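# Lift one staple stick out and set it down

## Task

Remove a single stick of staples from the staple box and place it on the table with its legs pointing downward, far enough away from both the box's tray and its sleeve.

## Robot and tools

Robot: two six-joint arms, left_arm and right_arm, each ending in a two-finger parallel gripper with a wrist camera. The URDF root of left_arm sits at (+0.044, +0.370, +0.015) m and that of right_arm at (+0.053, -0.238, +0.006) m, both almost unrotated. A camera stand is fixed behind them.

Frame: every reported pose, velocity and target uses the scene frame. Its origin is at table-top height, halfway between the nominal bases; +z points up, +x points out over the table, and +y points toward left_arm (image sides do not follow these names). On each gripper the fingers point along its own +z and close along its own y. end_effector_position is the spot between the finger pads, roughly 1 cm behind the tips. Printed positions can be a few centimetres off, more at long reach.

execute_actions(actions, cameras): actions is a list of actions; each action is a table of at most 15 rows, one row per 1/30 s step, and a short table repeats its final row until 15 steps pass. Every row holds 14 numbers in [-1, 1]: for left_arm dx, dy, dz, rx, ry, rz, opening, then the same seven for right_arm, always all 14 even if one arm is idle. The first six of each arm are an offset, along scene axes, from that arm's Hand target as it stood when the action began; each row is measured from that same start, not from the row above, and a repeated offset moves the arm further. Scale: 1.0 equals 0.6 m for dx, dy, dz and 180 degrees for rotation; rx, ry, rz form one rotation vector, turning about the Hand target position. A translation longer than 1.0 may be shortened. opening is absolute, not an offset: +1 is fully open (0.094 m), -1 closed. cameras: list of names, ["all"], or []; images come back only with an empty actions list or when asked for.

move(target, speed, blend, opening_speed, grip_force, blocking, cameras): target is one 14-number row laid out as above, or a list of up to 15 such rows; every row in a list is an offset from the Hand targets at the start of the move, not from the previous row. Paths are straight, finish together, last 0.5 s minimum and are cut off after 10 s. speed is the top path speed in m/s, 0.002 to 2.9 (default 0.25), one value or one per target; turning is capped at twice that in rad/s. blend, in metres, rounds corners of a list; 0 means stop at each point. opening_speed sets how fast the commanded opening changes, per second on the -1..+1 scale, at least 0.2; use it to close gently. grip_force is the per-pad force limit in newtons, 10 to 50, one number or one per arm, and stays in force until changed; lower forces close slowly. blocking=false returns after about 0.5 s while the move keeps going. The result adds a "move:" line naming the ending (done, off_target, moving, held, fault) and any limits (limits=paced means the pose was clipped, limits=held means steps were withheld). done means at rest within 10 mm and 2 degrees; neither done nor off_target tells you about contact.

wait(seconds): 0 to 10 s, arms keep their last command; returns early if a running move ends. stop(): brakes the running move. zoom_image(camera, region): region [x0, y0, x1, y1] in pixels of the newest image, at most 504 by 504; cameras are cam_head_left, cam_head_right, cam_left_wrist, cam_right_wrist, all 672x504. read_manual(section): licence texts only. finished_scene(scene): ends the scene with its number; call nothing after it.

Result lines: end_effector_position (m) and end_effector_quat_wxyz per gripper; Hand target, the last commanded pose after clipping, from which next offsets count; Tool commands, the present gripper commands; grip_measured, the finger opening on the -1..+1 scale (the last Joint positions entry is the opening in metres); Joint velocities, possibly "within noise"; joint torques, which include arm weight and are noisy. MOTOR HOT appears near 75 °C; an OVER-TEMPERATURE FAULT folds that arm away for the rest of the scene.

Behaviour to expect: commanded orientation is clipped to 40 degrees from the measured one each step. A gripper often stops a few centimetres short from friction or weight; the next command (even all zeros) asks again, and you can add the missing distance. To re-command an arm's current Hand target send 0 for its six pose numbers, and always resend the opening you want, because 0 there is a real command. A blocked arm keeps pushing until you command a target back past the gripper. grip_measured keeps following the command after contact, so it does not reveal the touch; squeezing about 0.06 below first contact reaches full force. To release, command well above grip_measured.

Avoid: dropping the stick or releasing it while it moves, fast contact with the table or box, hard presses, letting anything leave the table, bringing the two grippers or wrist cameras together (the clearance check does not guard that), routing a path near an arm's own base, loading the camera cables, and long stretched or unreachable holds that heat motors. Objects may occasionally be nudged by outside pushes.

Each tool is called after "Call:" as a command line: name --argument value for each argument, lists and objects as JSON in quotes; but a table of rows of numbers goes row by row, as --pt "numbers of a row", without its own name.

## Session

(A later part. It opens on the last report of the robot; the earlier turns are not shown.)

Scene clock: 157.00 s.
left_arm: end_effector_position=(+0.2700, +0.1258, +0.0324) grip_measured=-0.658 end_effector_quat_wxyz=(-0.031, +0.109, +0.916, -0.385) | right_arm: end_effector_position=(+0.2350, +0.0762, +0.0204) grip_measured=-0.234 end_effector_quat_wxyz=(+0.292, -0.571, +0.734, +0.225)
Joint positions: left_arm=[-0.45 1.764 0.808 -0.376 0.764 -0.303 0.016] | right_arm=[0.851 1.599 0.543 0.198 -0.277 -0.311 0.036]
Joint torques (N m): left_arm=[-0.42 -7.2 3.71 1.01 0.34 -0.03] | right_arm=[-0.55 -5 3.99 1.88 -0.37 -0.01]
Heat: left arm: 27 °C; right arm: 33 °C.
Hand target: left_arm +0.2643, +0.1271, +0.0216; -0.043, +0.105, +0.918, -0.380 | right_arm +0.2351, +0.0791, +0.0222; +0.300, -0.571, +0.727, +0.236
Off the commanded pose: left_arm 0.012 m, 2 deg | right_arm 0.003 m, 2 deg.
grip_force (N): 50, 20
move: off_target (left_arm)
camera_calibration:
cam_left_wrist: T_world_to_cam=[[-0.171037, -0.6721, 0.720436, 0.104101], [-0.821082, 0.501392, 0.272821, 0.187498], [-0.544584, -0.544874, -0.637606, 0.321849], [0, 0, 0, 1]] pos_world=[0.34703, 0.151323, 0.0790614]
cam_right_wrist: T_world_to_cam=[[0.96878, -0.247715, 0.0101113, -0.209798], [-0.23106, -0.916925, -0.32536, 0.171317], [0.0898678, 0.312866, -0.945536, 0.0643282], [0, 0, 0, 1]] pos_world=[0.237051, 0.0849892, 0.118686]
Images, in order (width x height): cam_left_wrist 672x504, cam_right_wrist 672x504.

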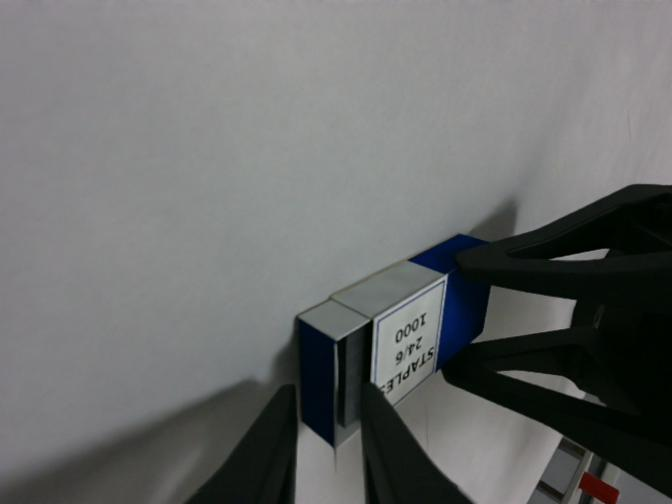

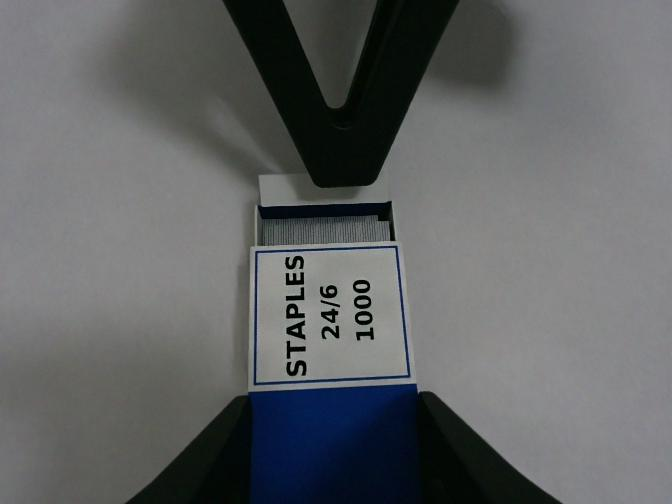

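Call:
move --pt "-0.0005 -0.0025 -0.0025 0 0 0 -0.66 0 0 0 0 0 0 -0.26" --pt "-0.0005 -0.0025 -0.0025 0 0 0 -1.0 0 0 0 0 0 0 -0.26" --speed 0.03 --grip_force '[15, 20]' --cameras '["cam_left_wrist", "cam_right_wrist"]'

Scene clock: 160.70 s.
left_arm: end_effector_position=(+0.2709, +0.1238, +0.0329) grip_measured=-0.984 end_effector_quat_wxyz=(-0.028, +0.110, +0.915, -0.387) | right_arm: end_effector_position=(+0.2350, +0.0762, +0.0204) grip_measured=-0.234 end_effector_quat_wxyz=(+0.292, -0.571, +0.734, +0.225)
Joint positions: left_arm=[-0.455 1.764 0.808 -0.364 0.764 -0.31 0.001] | right_arm=[0.851 1.599 0.543 0.198 -0.277 -0.311 0.036]
Joint torques (N m): left_arm=[-0.44 -6.82 3.6 0.99 0.35 -0.01] | right_arm=[-0.54 -5.08 4.01 1.86 -0.37 -0.01]
Heat: left arm: 27 °C; right arm: 34 °C.
Hand target: left_arm +0.2640, +0.1256, +0.0201; -0.043, +0.105, +0.918, -0.380 | right_arm +0.2351, +0.0791, +0.0222; +0.300, -0.571, +0.727, +0.236
Off the commanded pose: left_arm 0.015 m, 2 deg | right_arm 0.003 m, 2 deg.
grip_force (N): 15, 20
move: off_target (left_arm); target 2's new opening was sent with left_arm's hand 0.015 m and 2 deg from that target
camera_calibration:
cam_left_wrist: T_world_to_cam=[[-0.175311, -0.669555, 0.721777, 0.103297], [-0.822897, 0.502122, 0.265921, 0.189867], [-0.540469, -0.547329, -0.639002, 0.320814], [0, 0, 0, 1]] pos_world=[0.34774, 0.149418, 0.0799535]
cam_right_wrist: T_world_to_cam=[[0.96878, -0.247715, 0.0101113, -0.209798], [-0.23106, -0.916925, -0.32536, 0.171317], [0.0898678, 0.312866, -0.945536, 0.0643282], [0, 0, 0, 1]] pos_world=[0.237051, 0.0849892, 0.118686]
Images, in order (width x height): cam_left_wrist 672x504, cam_right_wrist 672x504.

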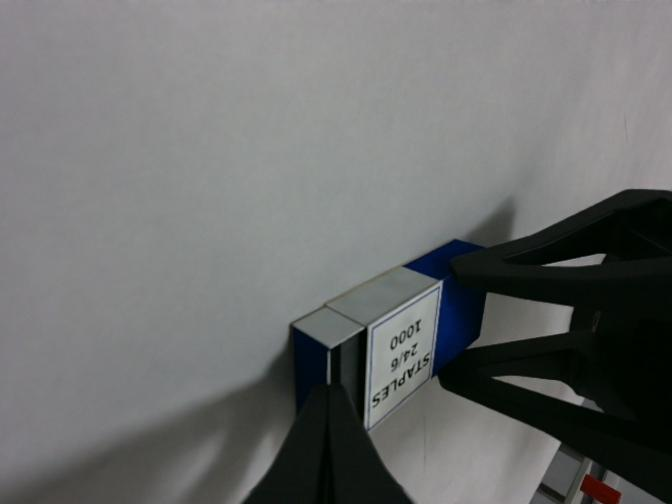

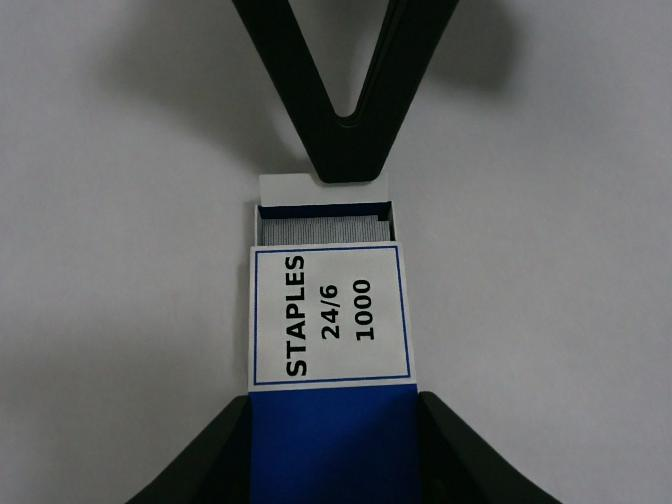

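Call:
zoom_image --camera "cam_right_wrist" --region '[240, 150, 410, 250]'

Call:
zoom_image --camera "cam_left_wrist" --region '[280, 290, 400, 450]'

Scaled by 2.965 from the camera's 672x504 image, which has a finer 960x720 frame.

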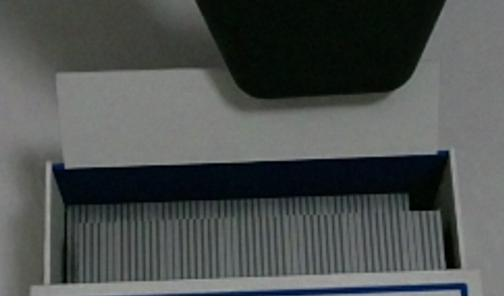

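Scaled by 3.150 from the camera's 672x504 image, which has a finer 960x720 frame.

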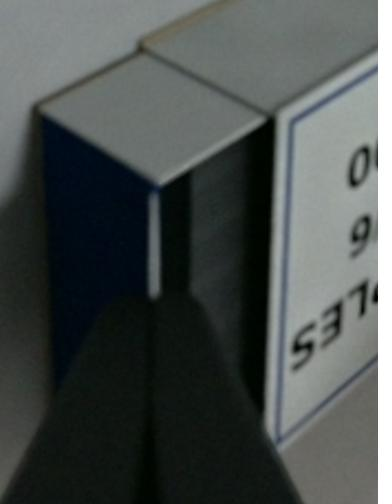

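Call:
move --pt "0 0 0 0 0 0 -0.7 0 0 0 0 0 0 -0.26" --pt "-0.0012 -0.0083 -0.0058 0 0 0 -0.7 0 0 0 0 0 0 -0.26" --speed 0.03 --grip_force '[30, 20]' --cameras '["cam_left_wrist", "cam_right_wrist"]'

Scene clock: 163.57 s.
left_arm: end_effector_position=(+0.2690, +0.1190, +0.0277) grip_measured=-0.702 end_effector_quat_wxyz=(-0.031, +0.109, +0.916, -0.386) | right_arm: end_effector_position=(+0.2350, +0.0762, +0.0204) grip_measured=-0.234 end_effector_quat_wxyz=(+0.292, -0.571, +0.734, +0.225)
Joint positions: left_arm=[-0.473 1.781 0.802 -0.331 0.76 -0.333 0.014] | right_arm=[0.851 1.599 0.543 0.198 -0.277 -0.311 0.036]
Joint torques (N m): left_arm=[-0.4 -7.2 3.66 1.05 0.35 -0.06] | right_arm=[-0.51 -5.09 3.95 1.86 -0.37 -0.02]
Heat: left arm: 27 °C; right arm: 34 °C.
Hand target: left_arm +0.2632, +0.1206, +0.0165; -0.043, +0.105, +0.918, -0.380 | right_arm +0.2351, +0.0791, +0.0222; +0.300, -0.571, +0.727, +0.236
Off the commanded pose: left_arm 0.013 m, 2 deg | right_arm 0.003 m, 2 deg.
grip_force (N): 30, 20
move: off_target (left_arm)
camera_calibration:
cam_left_wrist: T_world_to_cam=[[-0.171772, -0.671032, 0.721257, 0.1028], [-0.820864, 0.502291, 0.27182, 0.191319], [-0.54468, -0.545363, -0.637105, 0.314725], [0, 0, 0, 1]] pos_world=[0.346129, 0.144523, 0.0743635]
cam_right_wrist: T_world_to_cam=[[0.96878, -0.247715, 0.0101113, -0.209798], [-0.23106, -0.916925, -0.32536, 0.171317], [0.0898678, 0.312866, -0.945536, 0.0643282], [0, 0, 0, 1]] pos_world=[0.237051, 0.0849892, 0.118686]
Images, in order (width x height): cam_left_wrist 672x504, cam_right_wrist 672x504.

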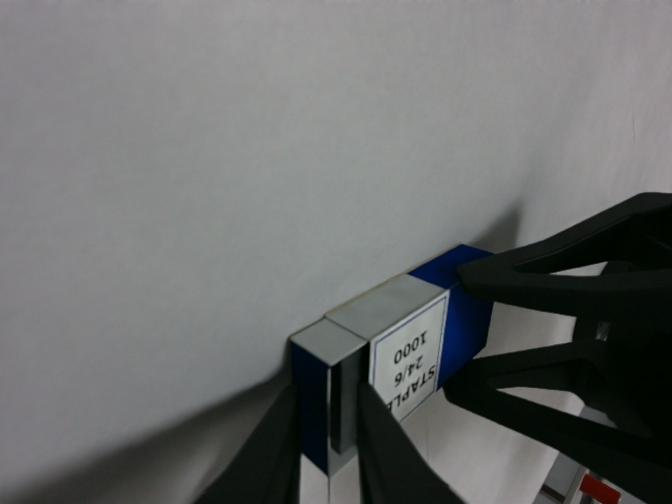

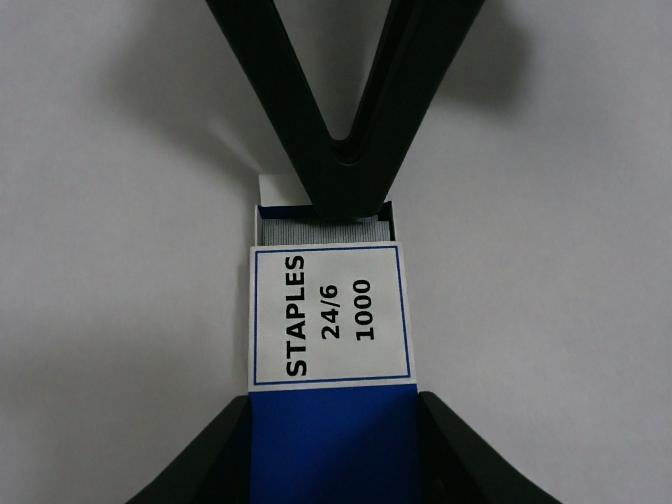

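Call:
zoom_image --camera "cam_left_wrist" --region '[270, 310, 400, 490]'

Call:
zoom_image --camera "cam_right_wrist" --region '[240, 160, 410, 260]'

Scaled by 2.800 from the camera's 672x504 image, which has a finer 960x720 frame.

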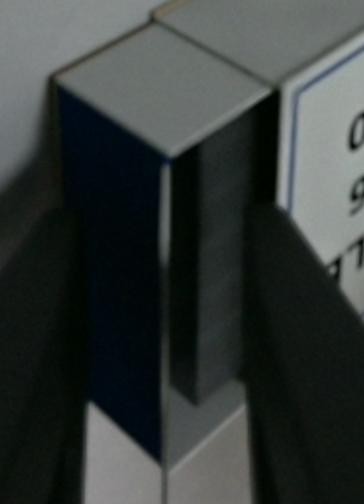

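Scaled by 2.965 from the camera's 672x504 image, which has a finer 960x720 frame.

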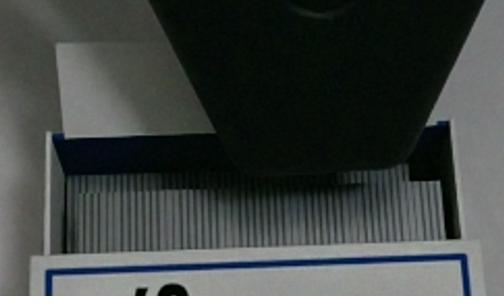

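Call:
move --pt "0.0073 0.0357 0.0363 0 0 0 -0.66 0 0 0 0 0 0 -0.26" --pt "0.0013 0.0067 0.007 0 0 0 -0.66 0 0 0 0 0 0 -0.26" --speed 0.04 --cameras '["cam_left_wrist", "cam_right_wrist"]'

Scene clock: 169.77 s.
left_arm: end_effector_position=(+0.2676, +0.1243, +0.0292) grip_measured=-0.662 end_effector_quat_wxyz=(-0.035, +0.108, +0.917, -0.383) | right_arm: end_effector_position=(+0.2350, +0.0762, +0.0204) grip_measured=-0.234 end_effector_quat_wxyz=(+0.292, -0.571, +0.734, +0.225)
Joint positions: left_arm=[-0.459 1.77 0.802 -0.364 0.76 -0.314 0.016] | right_arm=[0.851 1.599 0.543 0.198 -0.277 -0.311 0.036]
Joint torques (N m): left_arm=[-0.38 -7.38 4.19 0.97 0.38 -0.01] | right_arm=[-0.55 -5.09 4.01 1.88 -0.37 -0.03]
Heat: left arm: 27 °C; right arm: 34 °C.
Hand target: left_arm +0.2640, +0.1247, +0.0207; -0.043, +0.105, +0.918, -0.380 | right_arm +0.2351, +0.0791, +0.0222; +0.300, -0.571, +0.727, +0.236
Off the commanded pose: left_arm 0.009 m, 1 deg | right_arm 0.003 m, 2 deg.
grip_force (N): 30, 20
move: done
camera_calibration:
cam_left_wrist: T_world_to_cam=[[-0.167069, -0.676093, 0.717625, 0.104586], [-0.819055, 0.50035, 0.28071, 0.186587], [-0.54885, -0.540877, -0.63735, 0.318341], [0, 0, 0, 1]] pos_world=[0.34502, 0.149533, 0.0754643]
cam_right_wrist: T_world_to_cam=[[0.96878, -0.247715, 0.0101113, -0.209798], [-0.23106, -0.916925, -0.32536, 0.171317], [0.0898678, 0.312866, -0.945536, 0.0643282], [0, 0, 0, 1]] pos_world=[0.237051, 0.0849892, 0.118686]
Images, in order (width x height): cam_left_wrist 672x504, cam_right_wrist 672x504.

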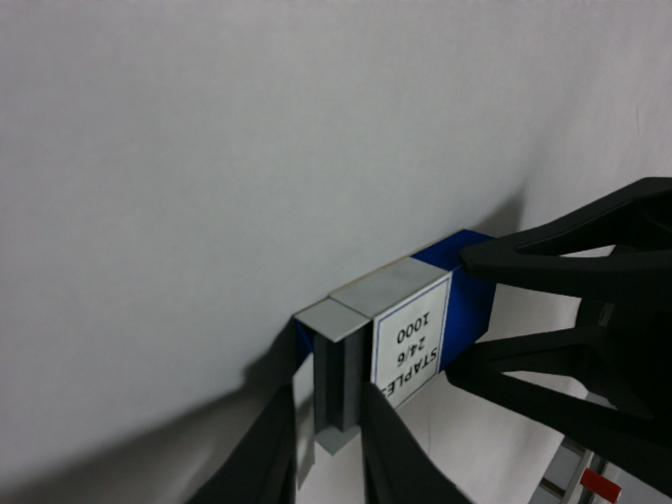

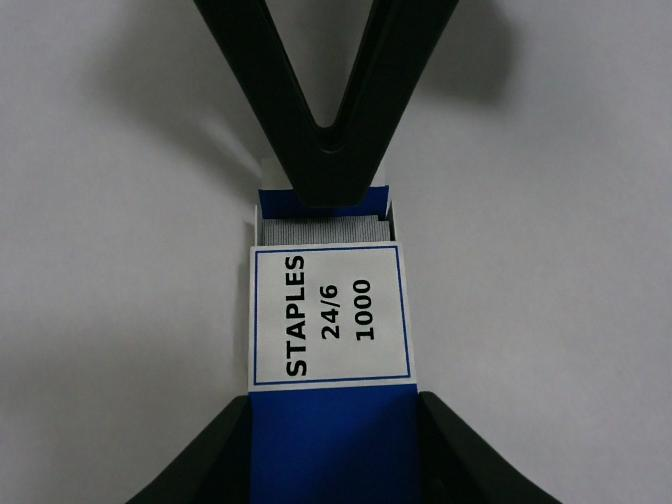

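Call:
zoom_image --camera "cam_left_wrist" --region '[270, 280, 410, 500]'

Call:
zoom_image --camera "cam_right_wrist" --region '[240, 140, 410, 260]'

Scaled by 2.291 from the camera's 672x504 image, which has a finer 960x720 frame.

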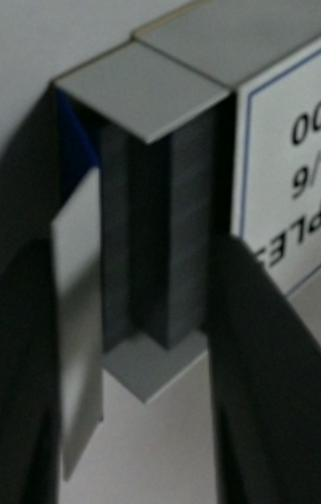

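Scaled by 2.965 from the camera's 672x504 image, which has a finer 960x720 frame.

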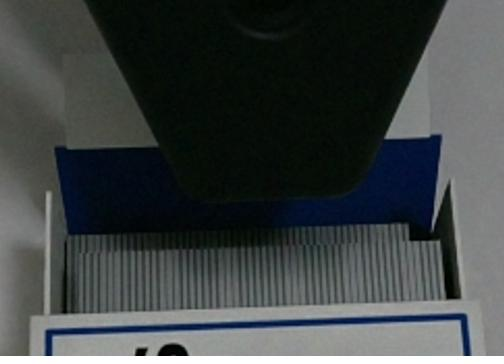

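Call:
move --target '[0, 0, 0, 0, 0, 0, -1.0, 0, 0, 0, 0, 0, 0, -0.26]' --speed 0.03 --grip_force '[25, 20]' --cameras '["cam_left_wrist", "cam_right_wrist"]'

Scene clock: 177.30 s.
left_arm: end_effector_position=(+0.2678, +0.1243, +0.0292) grip_measured=-0.985 end_effector_quat_wxyz=(-0.034, +0.108, +0.917, -0.383) | right_arm: end_effector_position=(+0.2350, +0.0763, +0.0205) grip_measured=-0.234 end_effector_quat_wxyz=(+0.292, -0.571, +0.734, +0.225)
Joint positions: left_arm=[-0.459 1.77 0.802 -0.363 0.76 -0.315 0.001] | right_arm=[0.851 1.599 0.543 0.198 -0.277 -0.311 0.036]
Joint torques (N m): left_arm=[-0.32 -7.35 4.21 0.99 0.37 -0.04] | right_arm=[-0.51 -5.08 3.95 1.87 -0.37 -0.02]
Heat: left arm: 26 °C; right arm: 34 °C.
Hand target: left_arm +0.2640, +0.1247, +0.0207; -0.043, +0.105, +0.918, -0.380 | right_arm +0.2350, +0.0791, +0.0222; +0.300, -0.571, +0.727, +0.236
Off the commanded pose: left_arm 0.009 m, 1 deg | right_arm 0.003 m, 2 deg.
grip_force (N): 25, 20
move: done
camera_calibration:
cam_left_wrist: T_world_to_cam=[[-0.167056, -0.675956, 0.717757, 0.104495], [-0.819461, 0.499998, 0.280152, 0.186879], [-0.548248, -0.541373, -0.637448, 0.318333], [0, 0, 0, 1]] pos_world=[0.345122, 0.149532, 0.0755637]
cam_right_wrist: T_world_to_cam=[[0.96886, -0.247407, 0.00998973, -0.209805], [-0.230762, -0.916834, -0.325829, 0.171418], [0.0897713, 0.313378, -0.945376, 0.0643521], [0, 0, 0, 1]] pos_world=[0.237051, 0.0850886, 0.118786]
Images, in order (width x height): cam_left_wrist 672x504, cam_right_wrist 672x504.

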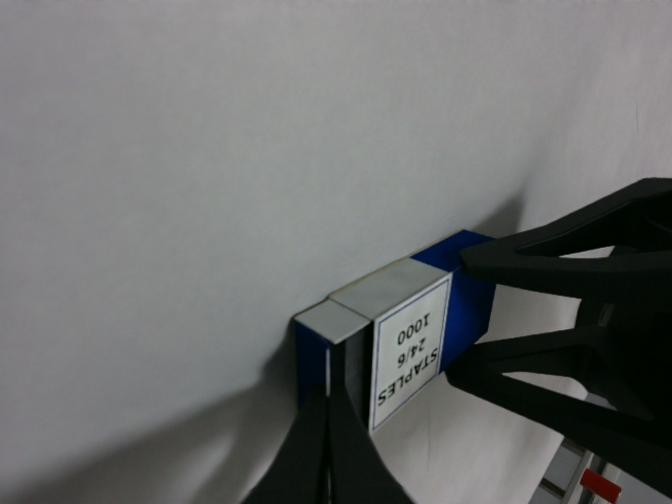

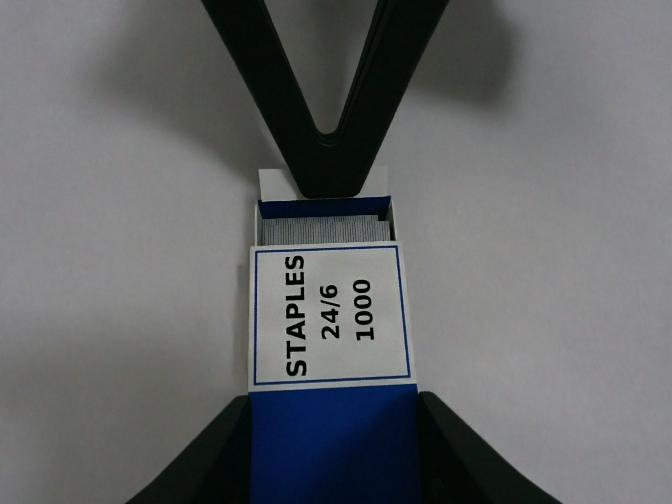

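Call:
execute_actions --actions '[]' --cameras '["cam_right_wrist", "cam_left_wrist"]'

Scene clock: 181.70 s.
left_arm: end_effector_position=(+0.2678, +0.1243, +0.0292) grip_measured=-0.986 end_effector_quat_wxyz=(-0.034, +0.108, +0.917, -0.383) | right_arm: end_effector_position=(+0.2350, +0.0763, +0.0205) grip_measured=-0.234 end_effector_quat_wxyz=(+0.292, -0.571, +0.734, +0.225)
Joint positions: left_arm=[-0.459 1.77 0.802 -0.363 0.76 -0.315 0.001] | right_arm=[0.851 1.599 0.543 0.198 -0.277 -0.311 0.036]
Joint velocities: within noise
Joint torques (N m): left_arm=[-0.38 -7.32 4.16 0.99 0.34 -0.02] | right_arm=[-0.5 -5.11 3.92 1.88 -0.37 -0.02]
Heat: left arm: 26 °C; right arm: 35 °C.
Hand target: left_arm +0.2640, +0.1247, +0.0207; -0.043, +0.105, +0.918, -0.380 | right_arm +0.2350, +0.0791, +0.0222; +0.300, -0.571, +0.727, +0.236
Tool commands: left_gripper/opening=-1.0 right_gripper/opening=-0.26
Off the commanded pose: left_arm 0.009 m, 1 deg | right_arm 0.003 m, 2 deg.
grip_force (N): 25, 20
camera_calibration:
cam_left_wrist: T_world_to_cam=[[-0.167056, -0.675956, 0.717757, 0.104495], [-0.819461, 0.499998, 0.280152, 0.186879], [-0.548248, -0.541373, -0.637448, 0.318333], [0, 0, 0, 1]] pos_world=[0.345122, 0.149532, 0.0755637]
cam_right_wrist: T_world_to_cam=[[0.96886, -0.247407, 0.00998973, -0.209805], [-0.230762, -0.916834, -0.325829, 0.171418], [0.0897713, 0.313378, -0.945376, 0.0643521], [0, 0, 0, 1]] pos_world=[0.237051, 0.0850886, 0.118786]
Images, in order (width x height): cam_left_wrist 672x504, cam_right_wrist 672x504.

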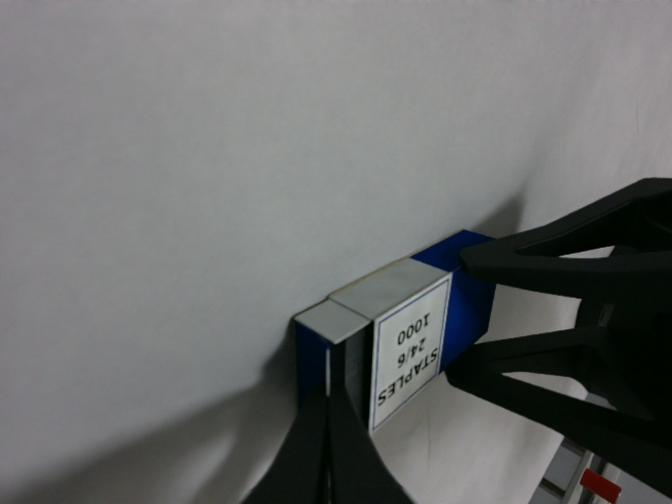

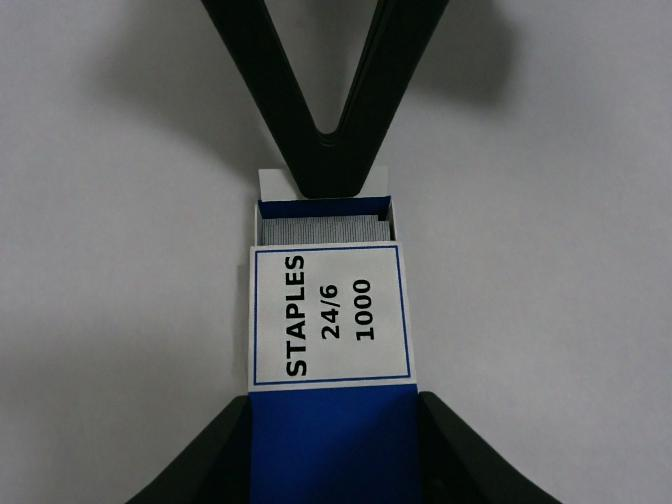

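Call:
move --target '[0.00558, 0.0244, -0.004, 0, 0, 0, -1.0, 0, 0, 0, 0, 0, 0, -0.26]' --speed 0.03 --cameras '["cam_right_wrist", "cam_left_wrist"]'

Scene clock: 184.37 s.
left_arm: end_effector_position=(+0.2727, +0.1357, +0.0280) grip_measured=-0.986 end_effector_quat_wxyz=(-0.028, +0.109, +0.918, -0.381) | right_arm: end_effector_position=(+0.2366, +0.0782, +0.0227) grip_measured=-0.234 end_effector_quat_wxyz=(+0.298, -0.570, +0.731, +0.227)
Joint positions: left_arm=[-0.418 1.77 0.802 -0.39 0.76 -0.26 0.001] | right_arm=[0.851 1.599 0.543 0.212 -0.277 -0.311 0.036]
Joint torques (N m): left_arm=[0.62 -6.78 3.99 0.77 0.48 0.17] | right_arm=[-0.53 -5.04 4.07 1.75 -0.36 -0.03]
Heat: left arm: 26 °C; right arm: 35 °C.
Hand target: left_arm +0.2673, +0.1393, +0.0183; -0.043, +0.105, +0.918, -0.380 | right_arm +0.2351, +0.0791, +0.0221; +0.300, -0.571, +0.727, +0.236
Off the commanded pose: left_arm 0.012 m, 2 deg | right_arm 0.002 m, 1 deg.
grip_force (N): 25, 20
move: off_target (left_arm)
camera_calibration:
cam_left_wrist: T_world_to_cam=[[-0.175085, -0.678756, 0.713187, 0.116609], [-0.823989, 0.497492, 0.271188, 0.187341], [-0.538876, -0.540178, -0.646391, 0.323937], [0, 0, 0, 1]] pos_world=[0.349345, 0.160932, 0.0754208]
cam_right_wrist: T_world_to_cam=[[0.968672, -0.247842, 0.0157795, -0.21099], [-0.228161, -0.913239, -0.337546, 0.173652], [0.0980686, 0.323371, -0.941177, 0.0628455], [0, 0, 0, 1]] pos_world=[0.237837, 0.0859716, 0.121094]
Images, in order (width x height): cam_left_wrist 672x504, cam_right_wrist 672x504.

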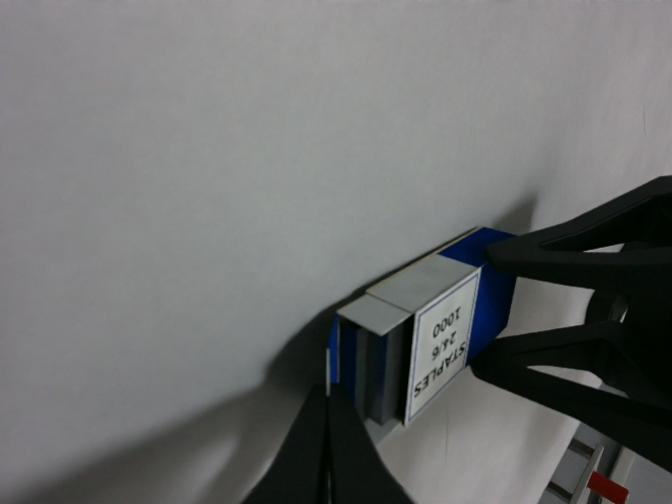

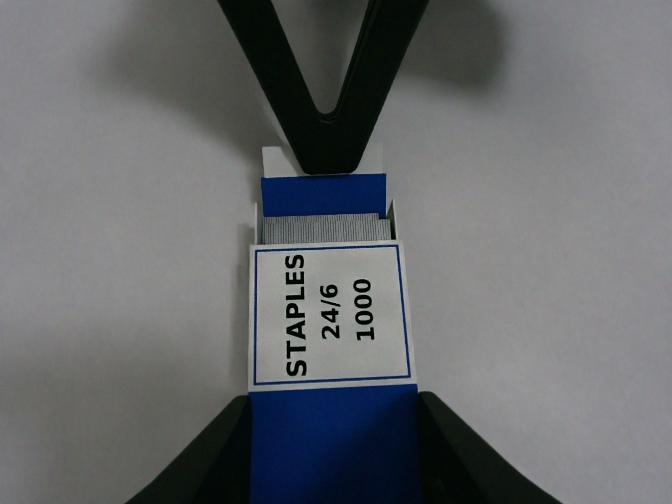

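Call:
move --target '[0.00558, 0.0244, -0.005, 0, 0, 0, -1.0, 0, 0, 0, 0, 0, 0, -0.26]' --speed 0.03 --cameras '["cam_right_wrist", "cam_left_wrist"]'

Scene clock: 186.07 s.
left_arm: end_effector_position=(+0.2744, +0.1460, +0.0265) grip_measured=-0.986 end_effector_quat_wxyz=(-0.030, +0.113, +0.913, -0.391) | right_arm: end_effector_position=(+0.2393, +0.0827, +0.0277) grip_measured=-0.234 end_effector_quat_wxyz=(+0.311, -0.569, +0.725, +0.231)
Joint positions: left_arm=[-0.371 1.785 0.802 -0.421 0.791 -0.187 0.001] | right_arm=[0.851 1.599 0.543 0.241 -0.28 -0.311 0.036]
Joint torques (N m): left_arm=[1.21 -7.08 4.14 0.56 0.28 0.16] | right_arm=[-0.51 -5.03 3.97 1.48 -0.32 0.01]
Heat: left arm: 26 °C; right arm: 34 °C.
Hand target: left_arm +0.2707, +0.1540, +0.0153; -0.043, +0.105, +0.918, -0.380 | right_arm +0.2350, +0.0792, +0.0222; +0.300, -0.571, +0.727, +0.236
Off the commanded pose: left_arm 0.014 m, 2 deg | right_arm 0.008 m, 1 deg.
grip_force (N): 25, 20
move: off_target (left_arm)
camera_calibration:
cam_left_wrist: T_world_to_cam=[[-0.179167, -0.661716, 0.728032, 0.123187], [-0.818486, 0.510851, 0.262891, 0.180769], [-0.545875, -0.548783, -0.633133, 0.332293], [0, 0, 0, 1]] pos_world=[0.351419, 0.171525, 0.0731795]
cam_right_wrist: T_world_to_cam=[[0.968906, -0.246137, 0.0252564, -0.213002], [-0.220445, -0.905085, -0.363629, 0.178237], [0.112362, 0.346754, -0.931202, 0.060155], [0, 0, 0, 1]] pos_world=[0.238911, 0.0880332, 0.126208]
Images, in order (width x height): cam_left_wrist 672x504, cam_right_wrist 672x504.

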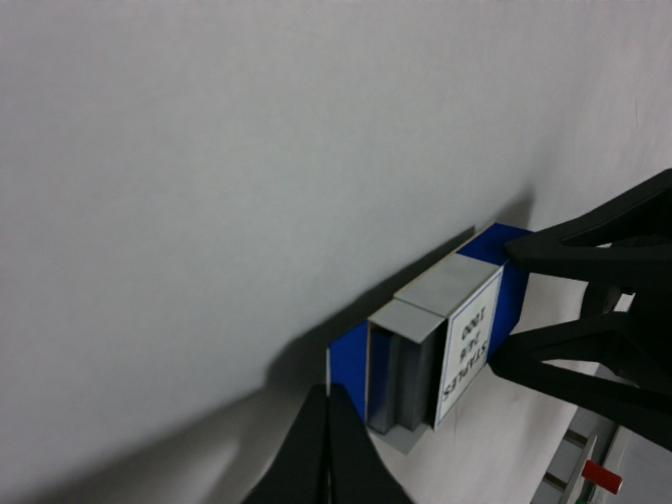

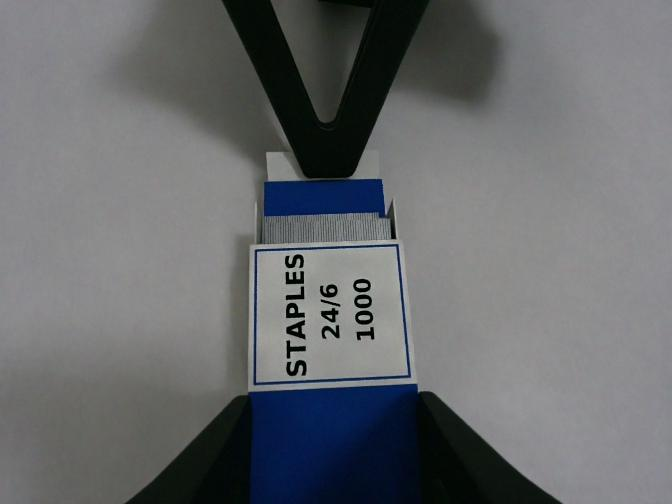

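Call:
zoom_image --camera "cam_left_wrist" --region '[270, 220, 540, 460]'

Call:
zoom_image --camera "cam_right_wrist" --region '[230, 100, 430, 260]'

Scaled by 1.867 from the camera's 672x504 image, which has a finer 960x720 frame.

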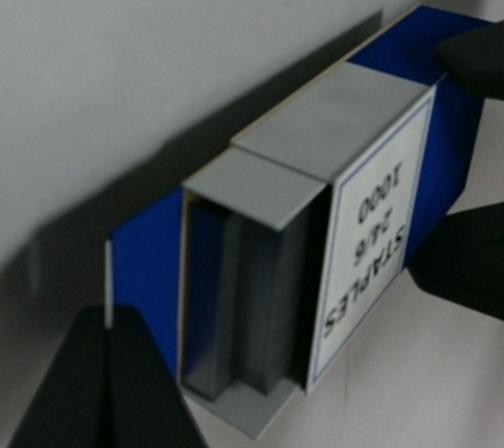

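Scaled by 2.520 from the camera's 672x504 image, which has a finer 960x720 frame.

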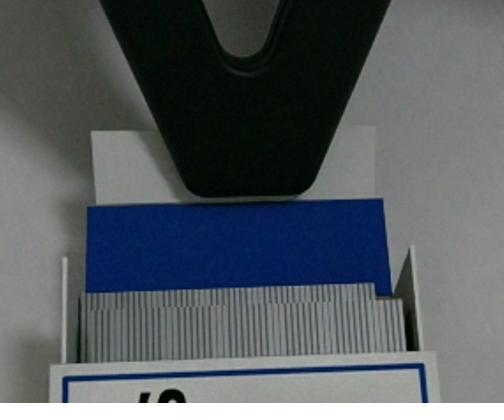

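Call:
move --target '[0.0026, 0.0114, -0.007, 0, 0, 0, -1.0, 0, 0, 0, 0, 0, 0, -0.26]' --speed 0.03 --cameras '["cam_right_wrist", "cam_left_wrist"]'

Scene clock: 196.10 s.
left_arm: end_effector_position=(+0.2750, +0.1490, +0.0259) grip_measured=-0.986 end_effector_quat_wxyz=(-0.031, +0.116, +0.909, -0.400) | right_arm: end_effector_position=(+0.2400, +0.0842, +0.0293) grip_measured=-0.234 end_effector_quat_wxyz=(+0.315, -0.569, +0.723, +0.233)
Joint positions: left_arm=[-0.35 1.798 0.802 -0.427 0.815 -0.152 0.001] | right_arm=[0.851 1.599 0.543 0.251 -0.283 -0.311 0.036]
Joint torques (N m): left_arm=[1.57 -7.01 3.92 0.45 0.1 0.18] | right_arm=[-0.5 -5.07 4 1.4 -0.32 0.01]
Heat: left arm: 26 °C; right arm: 34 °C.
Hand target: left_arm +0.2722, +0.1608, +0.0111; -0.043, +0.105, +0.918, -0.380 | right_arm +0.2351, +0.0791, +0.0222; +0.300, -0.571, +0.727, +0.236
Off the commanded pose: left_arm 0.019 m, 3 deg | right_arm 0.010 m, 2 deg.
grip_force (N): 25, 20
move: off_target (left_arm)
camera_calibration:
cam_left_wrist: T_world_to_cam=[[-0.182701, -0.645253, 0.741801, 0.123861], [-0.814567, 0.521843, 0.2533, 0.177396], [-0.550546, -0.557968, -0.620943, 0.336339], [0, 0, 0, 1]] pos_world=[0.3523, 0.175015, 0.0720324]
cam_right_wrist: T_world_to_cam=[[0.969176, -0.244819, 0.0276032, -0.213568], [-0.217323, -0.902303, -0.372316, 0.179549], [0.116057, 0.354841, -0.927695, 0.0594682], [0, 0, 0, 1]] pos_world=[0.239103, 0.0886203, 0.127913]
Images, in order (width x height): cam_left_wrist 672x504, cam_right_wrist 672x504.

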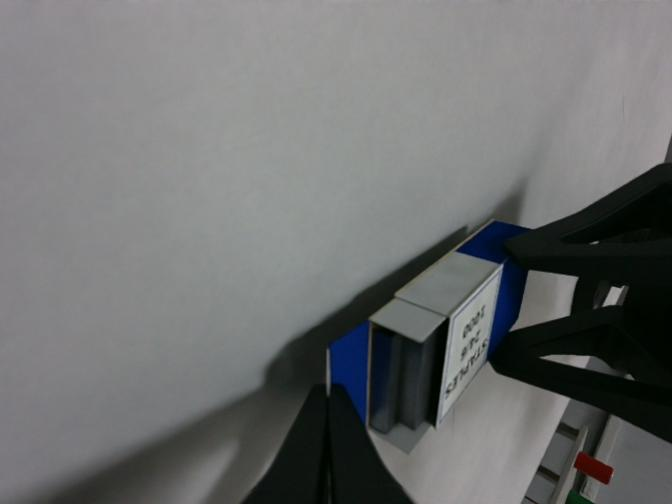

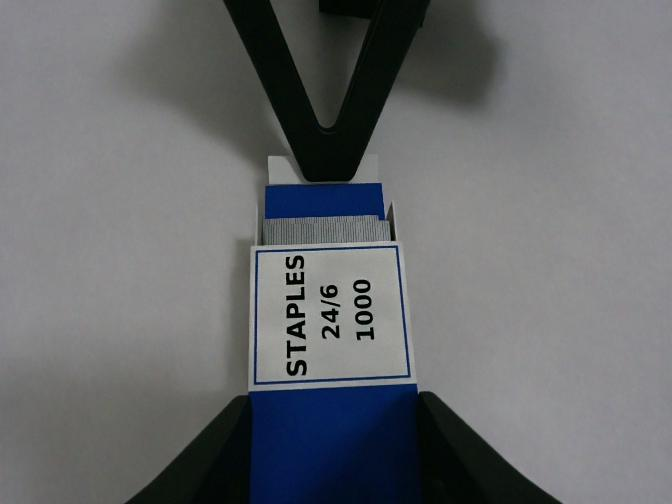

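Call:
move --target '[0, 0, 0, 0, 0, 0, -1.0, -0.0048, -0.0211, -0.015, 0, 0, 0, -0.26]' --speed 0.03 --cameras '["cam_right_wrist", "cam_left_wrist"]'

Scene clock: 202.73 s.
left_arm: end_effector_position=(+0.2735, +0.1473, +0.0282) grip_measured=-0.986 end_effector_quat_wxyz=(-0.034, +0.117, +0.905, -0.408) | right_arm: end_effector_position=(+0.2387, +0.0807, +0.0275) grip_measured=-0.234 end_effector_quat_wxyz=(+0.327, -0.569, +0.715, +0.242)
Joint positions: left_arm=[-0.35 1.798 0.802 -0.429 0.833 -0.151 0.001] | right_arm=[0.837 1.599 0.497 0.326 -0.305 -0.322 0.036]
Joint torques (N m): left_arm=[1.58 -7.06 3.92 0.48 -0.07 0.18] | right_arm=[-1.36 -5.29 3.08 1.16 -0.25 -0.07]
Heat: left arm: 26 °C; right arm: 33 °C.
Hand target: left_arm +0.2722, +0.1607, +0.0112; -0.043, +0.105, +0.918, -0.380 | right_arm +0.2323, +0.0665, +0.0132; +0.301, -0.571, +0.727, +0.236
Off the commanded pose: left_arm 0.022 m, 4 deg | right_arm 0.021 m, 3 deg.
grip_force (N): 25, 20
move: off_target (left_arm, right_arm)
camera_calibration:
cam_left_wrist: T_world_to_cam=[[-0.17953, -0.632847, 0.753176, 0.117794], [-0.811001, 0.52856, 0.250802, 0.174697], [-0.556818, -0.5658, -0.608132, 0.338451], [0, 0, 0, 1]] pos_world=[0.351283, 0.173703, 0.0732894]
cam_right_wrist: T_world_to_cam=[[0.97097, -0.236863, 0.0333591, -0.214482], [-0.203792, -0.892172, -0.40311, 0.17232], [0.125244, 0.384609, -0.914543, 0.0542418], [0, 0, 0, 1]] pos_world=[0.236579, 0.0820744, 0.126225]
Images, in order (width x height): cam_left_wrist 672x504, cam_right_wrist 672x504.

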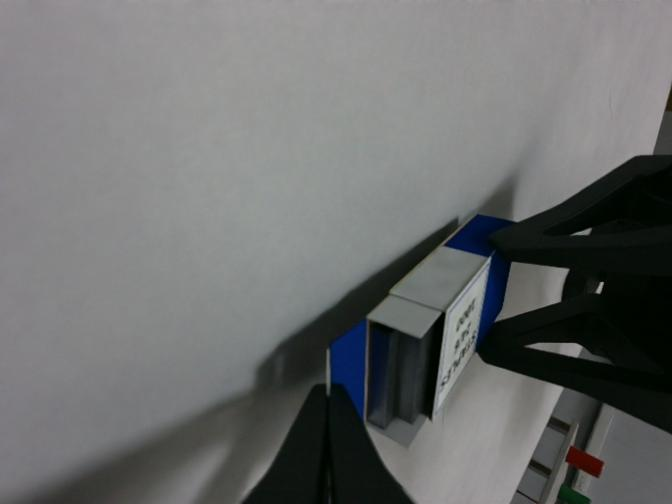

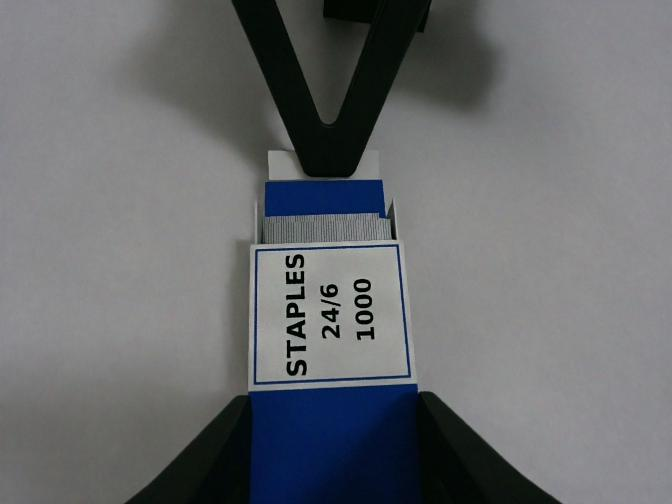

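Call:
move --target '[-0.0038, -0.0167, 0, 0, 0, 0, -1.0, 0, 0, 0, 0, 0, 0, -0.26]' --speed 0.03 --cameras '["cam_right_wrist", "cam_left_wrist"]'

Scene clock: 205.90 s.
left_arm: end_effector_position=(+0.2721, +0.1428, +0.0267) grip_measured=-0.986 end_effector_quat_wxyz=(-0.036, +0.115, +0.908, -0.402) | right_arm: end_effector_position=(+0.2376, +0.0778, +0.0247) grip_measured=-0.234 end_effector_quat_wxyz=(+0.323, -0.569, +0.717, +0.241)
Joint positions: left_arm=[-0.372 1.798 0.802 -0.415 0.818 -0.182 0.001] | right_arm=[0.834 1.599 0.491 0.322 -0.306 -0.323 0.036]
Joint torques (N m): left_arm=[0.4 -7.32 3.45 0.77 0.03 -0.04] | right_arm=[-1.06 -5.24 3.43 1.18 -0.21 -0.07]
Heat: left arm: 26 °C; right arm: 32 °C.
Hand target: left_arm +0.2700, +0.1508, +0.0111; -0.043, +0.105, +0.918, -0.380 | right_arm +0.2322, +0.0665, +0.0132; +0.300, -0.571, +0.727, +0.236
Off the commanded pose: left_arm 0.018 m, 3 deg | right_arm 0.017 m, 3 deg.
grip_force (N): 25, 20
move: off_target (left_arm, right_arm)
camera_calibration:
cam_left_wrist: T_world_to_cam=[[-0.176796, -0.64298, 0.745198, 0.116804], [-0.810506, 0.524662, 0.260405, 0.176426], [-0.558412, -0.557949, -0.613897, 0.333688], [0, 0, 0, 1]] pos_world=[0.34998, 0.168719, 0.071866]
cam_right_wrist: T_world_to_cam=[[0.970749, -0.238372, 0.0287171, -0.21366], [-0.208101, -0.895005, -0.394538, 0.169374], [0.119749, 0.377021, -0.918431, 0.0548333], [0, 0, 0, 1]] pos_world=[0.236091, 0.0799866, 0.123321]
Images, in order (width x height): cam_left_wrist 672x504, cam_right_wrist 672x504.

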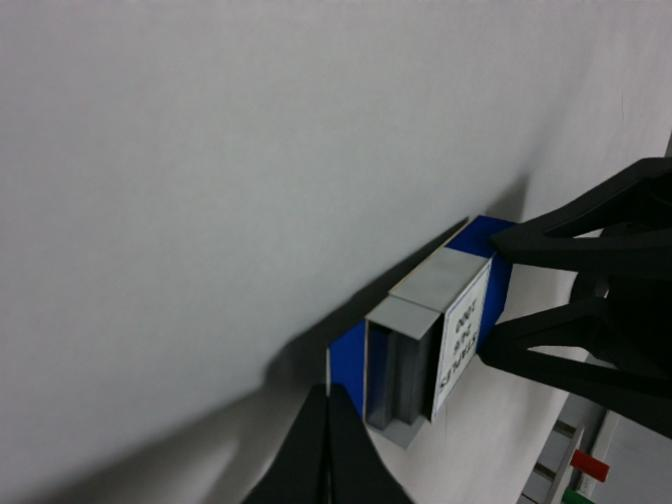

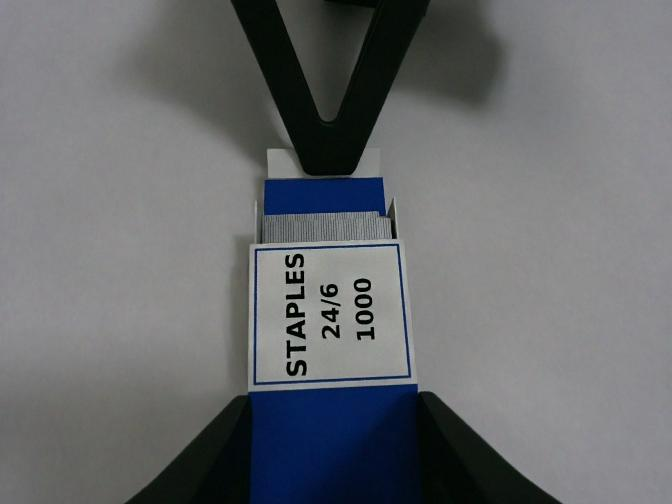

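Call:
move --target '[-0.003, -0.0133, -0.005, 0, 0, 0, -1.0, 0, 0, -0.0167, 0, 0, 0, -0.26]' --speed 0.03 --cameras '["cam_right_wrist", "cam_left_wrist"]'

Scene clock: 207.50 s.
left_arm: end_effector_position=(+0.2713, +0.1404, +0.0193) grip_measured=-0.986 end_effector_quat_wxyz=(-0.036, +0.110, +0.914, -0.388) | right_arm: end_effector_position=(+0.2375, +0.0781, +0.0196) grip_measured=-0.234 end_effector_quat_wxyz=(+0.325, -0.568, +0.716, +0.244)
Joint positions: left_arm=[-0.395 1.806 0.794 -0.381 0.784 -0.222 0.001] | right_arm=[0.831 1.625 0.478 0.367 -0.314 -0.323 0.036]
Joint torques (N m): left_arm=[-0.23 -7.25 3.55 0.93 0.25 -0.07] | right_arm=[-0.9 -3.78 3.17 1.32 -0.13 -0.09]
Heat: left arm: 26 °C; right arm: 32 °C.
Hand target: left_arm +0.2682, +0.1427, +0.0082; -0.043, +0.105, +0.918, -0.380 | right_arm +0.2323, +0.0664, +0.0031; +0.300, -0.571, +0.727, +0.236
Off the commanded pose: left_arm 0.012 m, 1 deg | right_arm 0.021 m, 3 deg.
grip_force (N): 25, 20
move: off_target (left_arm, right_arm)
camera_calibration:
cam_left_wrist: T_world_to_cam=[[-0.169354, -0.667516, 0.725081, 0.12238], [-0.815521, 0.508018, 0.277208, 0.18232], [-0.553395, -0.544372, -0.630408, 0.324347], [0, 0, 0, 1]] pos_world=[0.348903, 0.165634, 0.0651952]
cam_right_wrist: T_world_to_cam=[[0.971406, -0.23597, 0.0262344, -0.213591], [-0.205885, -0.892238, -0.401898, 0.16701], [0.118243, 0.385005, -0.915308, 0.0497072], [0, 0, 0, 1]] pos_world=[0.235991, 0.0794744, 0.118222]
Images, in order (width x height): cam_left_wrist 672x504, cam_right_wrist 672x504.

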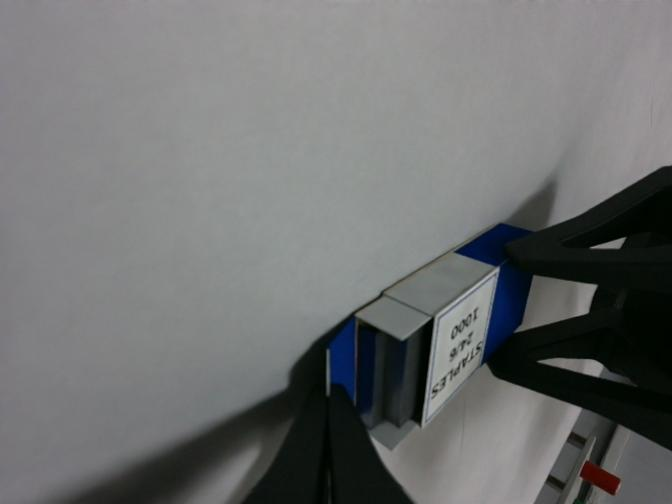

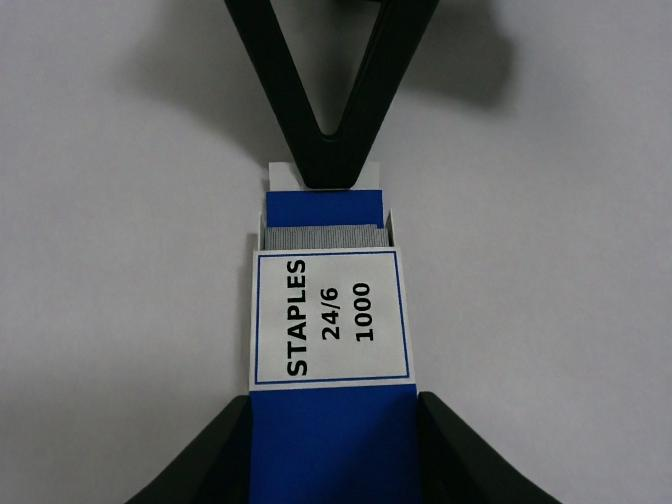

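Call:
move --target '[0.0037, 0.0162, 0, 0, 0, 0, -1.0, 0, 0, 0, 0, 0, 0, -0.26]' --speed 0.03 --grip_force '[25, 10]' --cameras '["cam_right_wrist", "cam_left_wrist"]'

Scene clock: 209.00 s.
left_arm: end_effector_position=(+0.2737, +0.1435, +0.0203) grip_measured=-0.986 end_effector_quat_wxyz=(-0.031, +0.114, +0.912, -0.392) | right_arm: end_effector_position=(+0.2390, +0.0792, +0.0206) grip_measured=-0.234 end_effector_quat_wxyz=(+0.329, -0.567, +0.714, +0.245)
Joint positions: left_arm=[-0.378 1.806 0.794 -0.385 0.794 -0.195 0.001] | right_arm=[0.83 1.628 0.477 0.38 -0.314 -0.323 0.036]
Joint torques (N m): left_arm=[1.36 -7.04 3.89 0.56 0.24 0.2] | right_arm=[-0.77 -4.11 3.18 1.2 -0.12 -0.09]
Heat: left arm: 26 °C; right arm: 32 °C.
Hand target: left_arm +0.2704, +0.1525, +0.0081; -0.043, +0.105, +0.918, -0.380 | right_arm +0.2322, +0.0664, +0.0031; +0.300, -0.571, +0.727, +0.236
Off the commanded pose: left_arm 0.015 m, 2 deg | right_arm 0.023 m, 4 deg.
grip_force (N): 25, 10
move: off_target (left_arm, right_arm)
camera_calibration:
cam_left_wrist: T_world_to_cam=[[-0.179904, -0.658819, 0.730474, 0.1257], [-0.816874, 0.513779, 0.262197, 0.182295], [-0.548043, -0.549535, -0.630604, 0.327319], [0, 0, 0, 1]] pos_world=[0.350911, 0.169027, 0.0667908]
cam_right_wrist: T_world_to_cam=[[0.970851, -0.237759, 0.0303111, -0.214727], [-0.204905, -0.888924, -0.409668, 0.168345], [0.124346, 0.391515, -0.911731, 0.0480975], [0, 0, 0, 1]] pos_world=[0.236982, 0.0797617, 0.119326]
Images, in order (width x height): cam_left_wrist 672x504, cam_right_wrist 672x504.

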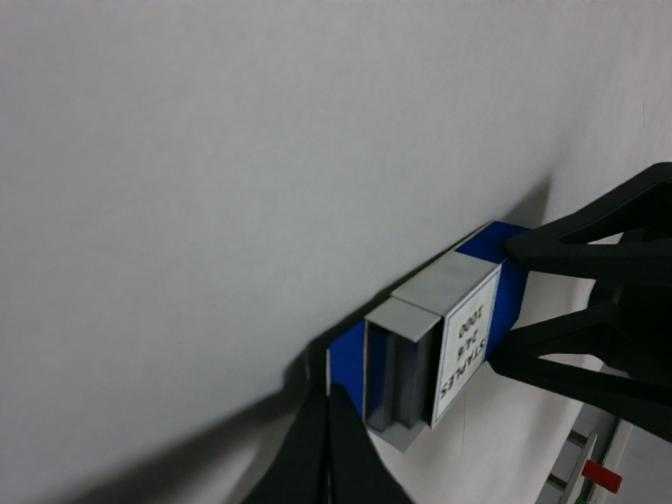

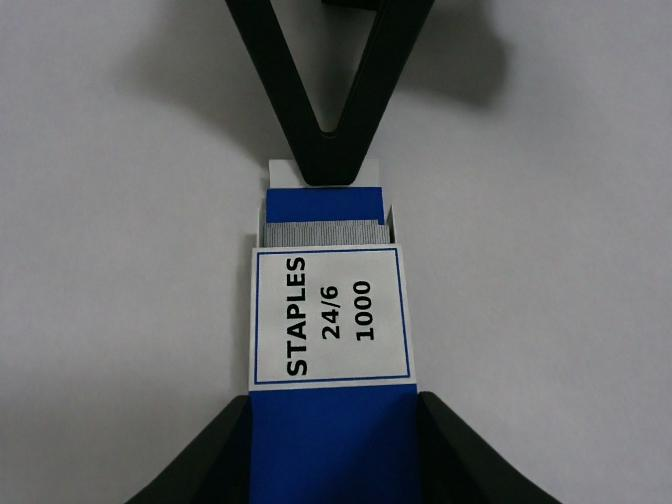

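Call:
move --target '[0.0037, 0.0162, 0, 0, 0, 0, -1.0, 0, 0, 0, 0, 0, 0, -0.26]' --speed 0.03 --cameras '["cam_right_wrist", "cam_left_wrist"]'

Scene clock: 210.33 s.
left_arm: end_effector_position=(+0.2744, +0.1480, +0.0239) grip_measured=-0.986 end_effector_quat_wxyz=(-0.030, +0.119, +0.906, -0.405) | right_arm: end_effector_position=(+0.2400, +0.0809, +0.0220) grip_measured=-0.234 end_effector_quat_wxyz=(+0.334, -0.568, +0.711, +0.247)
Joint positions: left_arm=[-0.349 1.806 0.794 -0.406 0.827 -0.147 0.001] | right_arm=[0.83 1.632 0.477 0.394 -0.316 -0.326 0.036]
Joint torques (N m): left_arm=[1.96 -6.86 4.36 0.35 0.01 0.23] | right_arm=[-0.66 -4.44 3.12 1.07 -0.11 -0.05]
Heat: left arm: 26 °C; right arm: 32 °C.
Hand target: left_arm +0.2726, +0.1622, +0.0081; -0.043, +0.105, +0.918, -0.380 | right_arm +0.2322, +0.0664, +0.0031; +0.300, -0.571, +0.727, +0.236
Off the commanded pose: left_arm 0.021 m, 4 deg | right_arm 0.025 m, 4 deg.
grip_force (N): 25, 10
move: off_target (left_arm, right_arm)
camera_calibration:
cam_left_wrist: T_world_to_cam=[[-0.187973, -0.63496, 0.749328, 0.124363], [-0.813168, 0.528489, 0.243839, 0.176805], [-0.550839, -0.563494, -0.61567, 0.334845], [0, 0, 0, 1]] pos_world=[0.351595, 0.174209, 0.0698536]
cam_right_wrist: T_world_to_cam=[[0.971389, -0.234744, 0.0360243, -0.215796], [-0.198596, -0.88608, -0.418833, 0.169087], [0.130239, 0.399696, -0.907348, 0.0463307], [0, 0, 0, 1]] pos_world=[0.237168, 0.0806494, 0.120631]
Images, in order (width x height): cam_left_wrist 672x504, cam_right_wrist 672x504.

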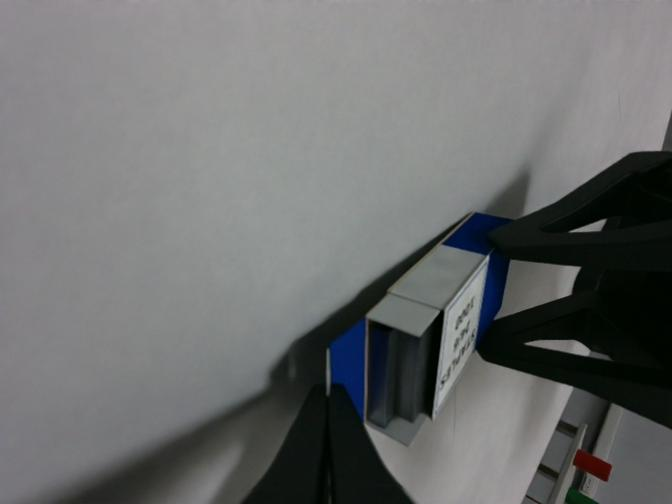

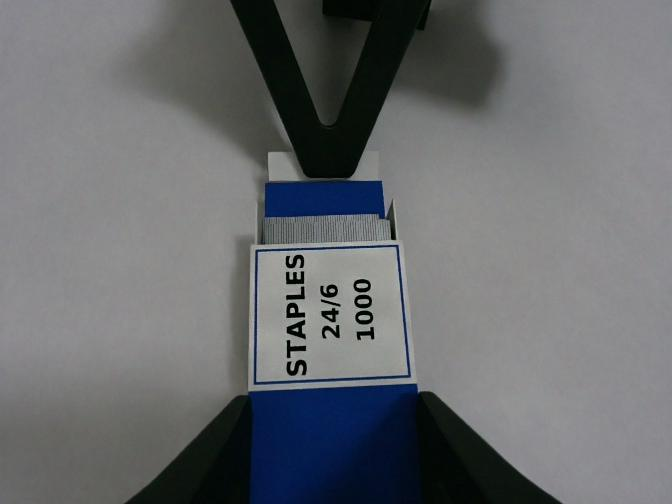

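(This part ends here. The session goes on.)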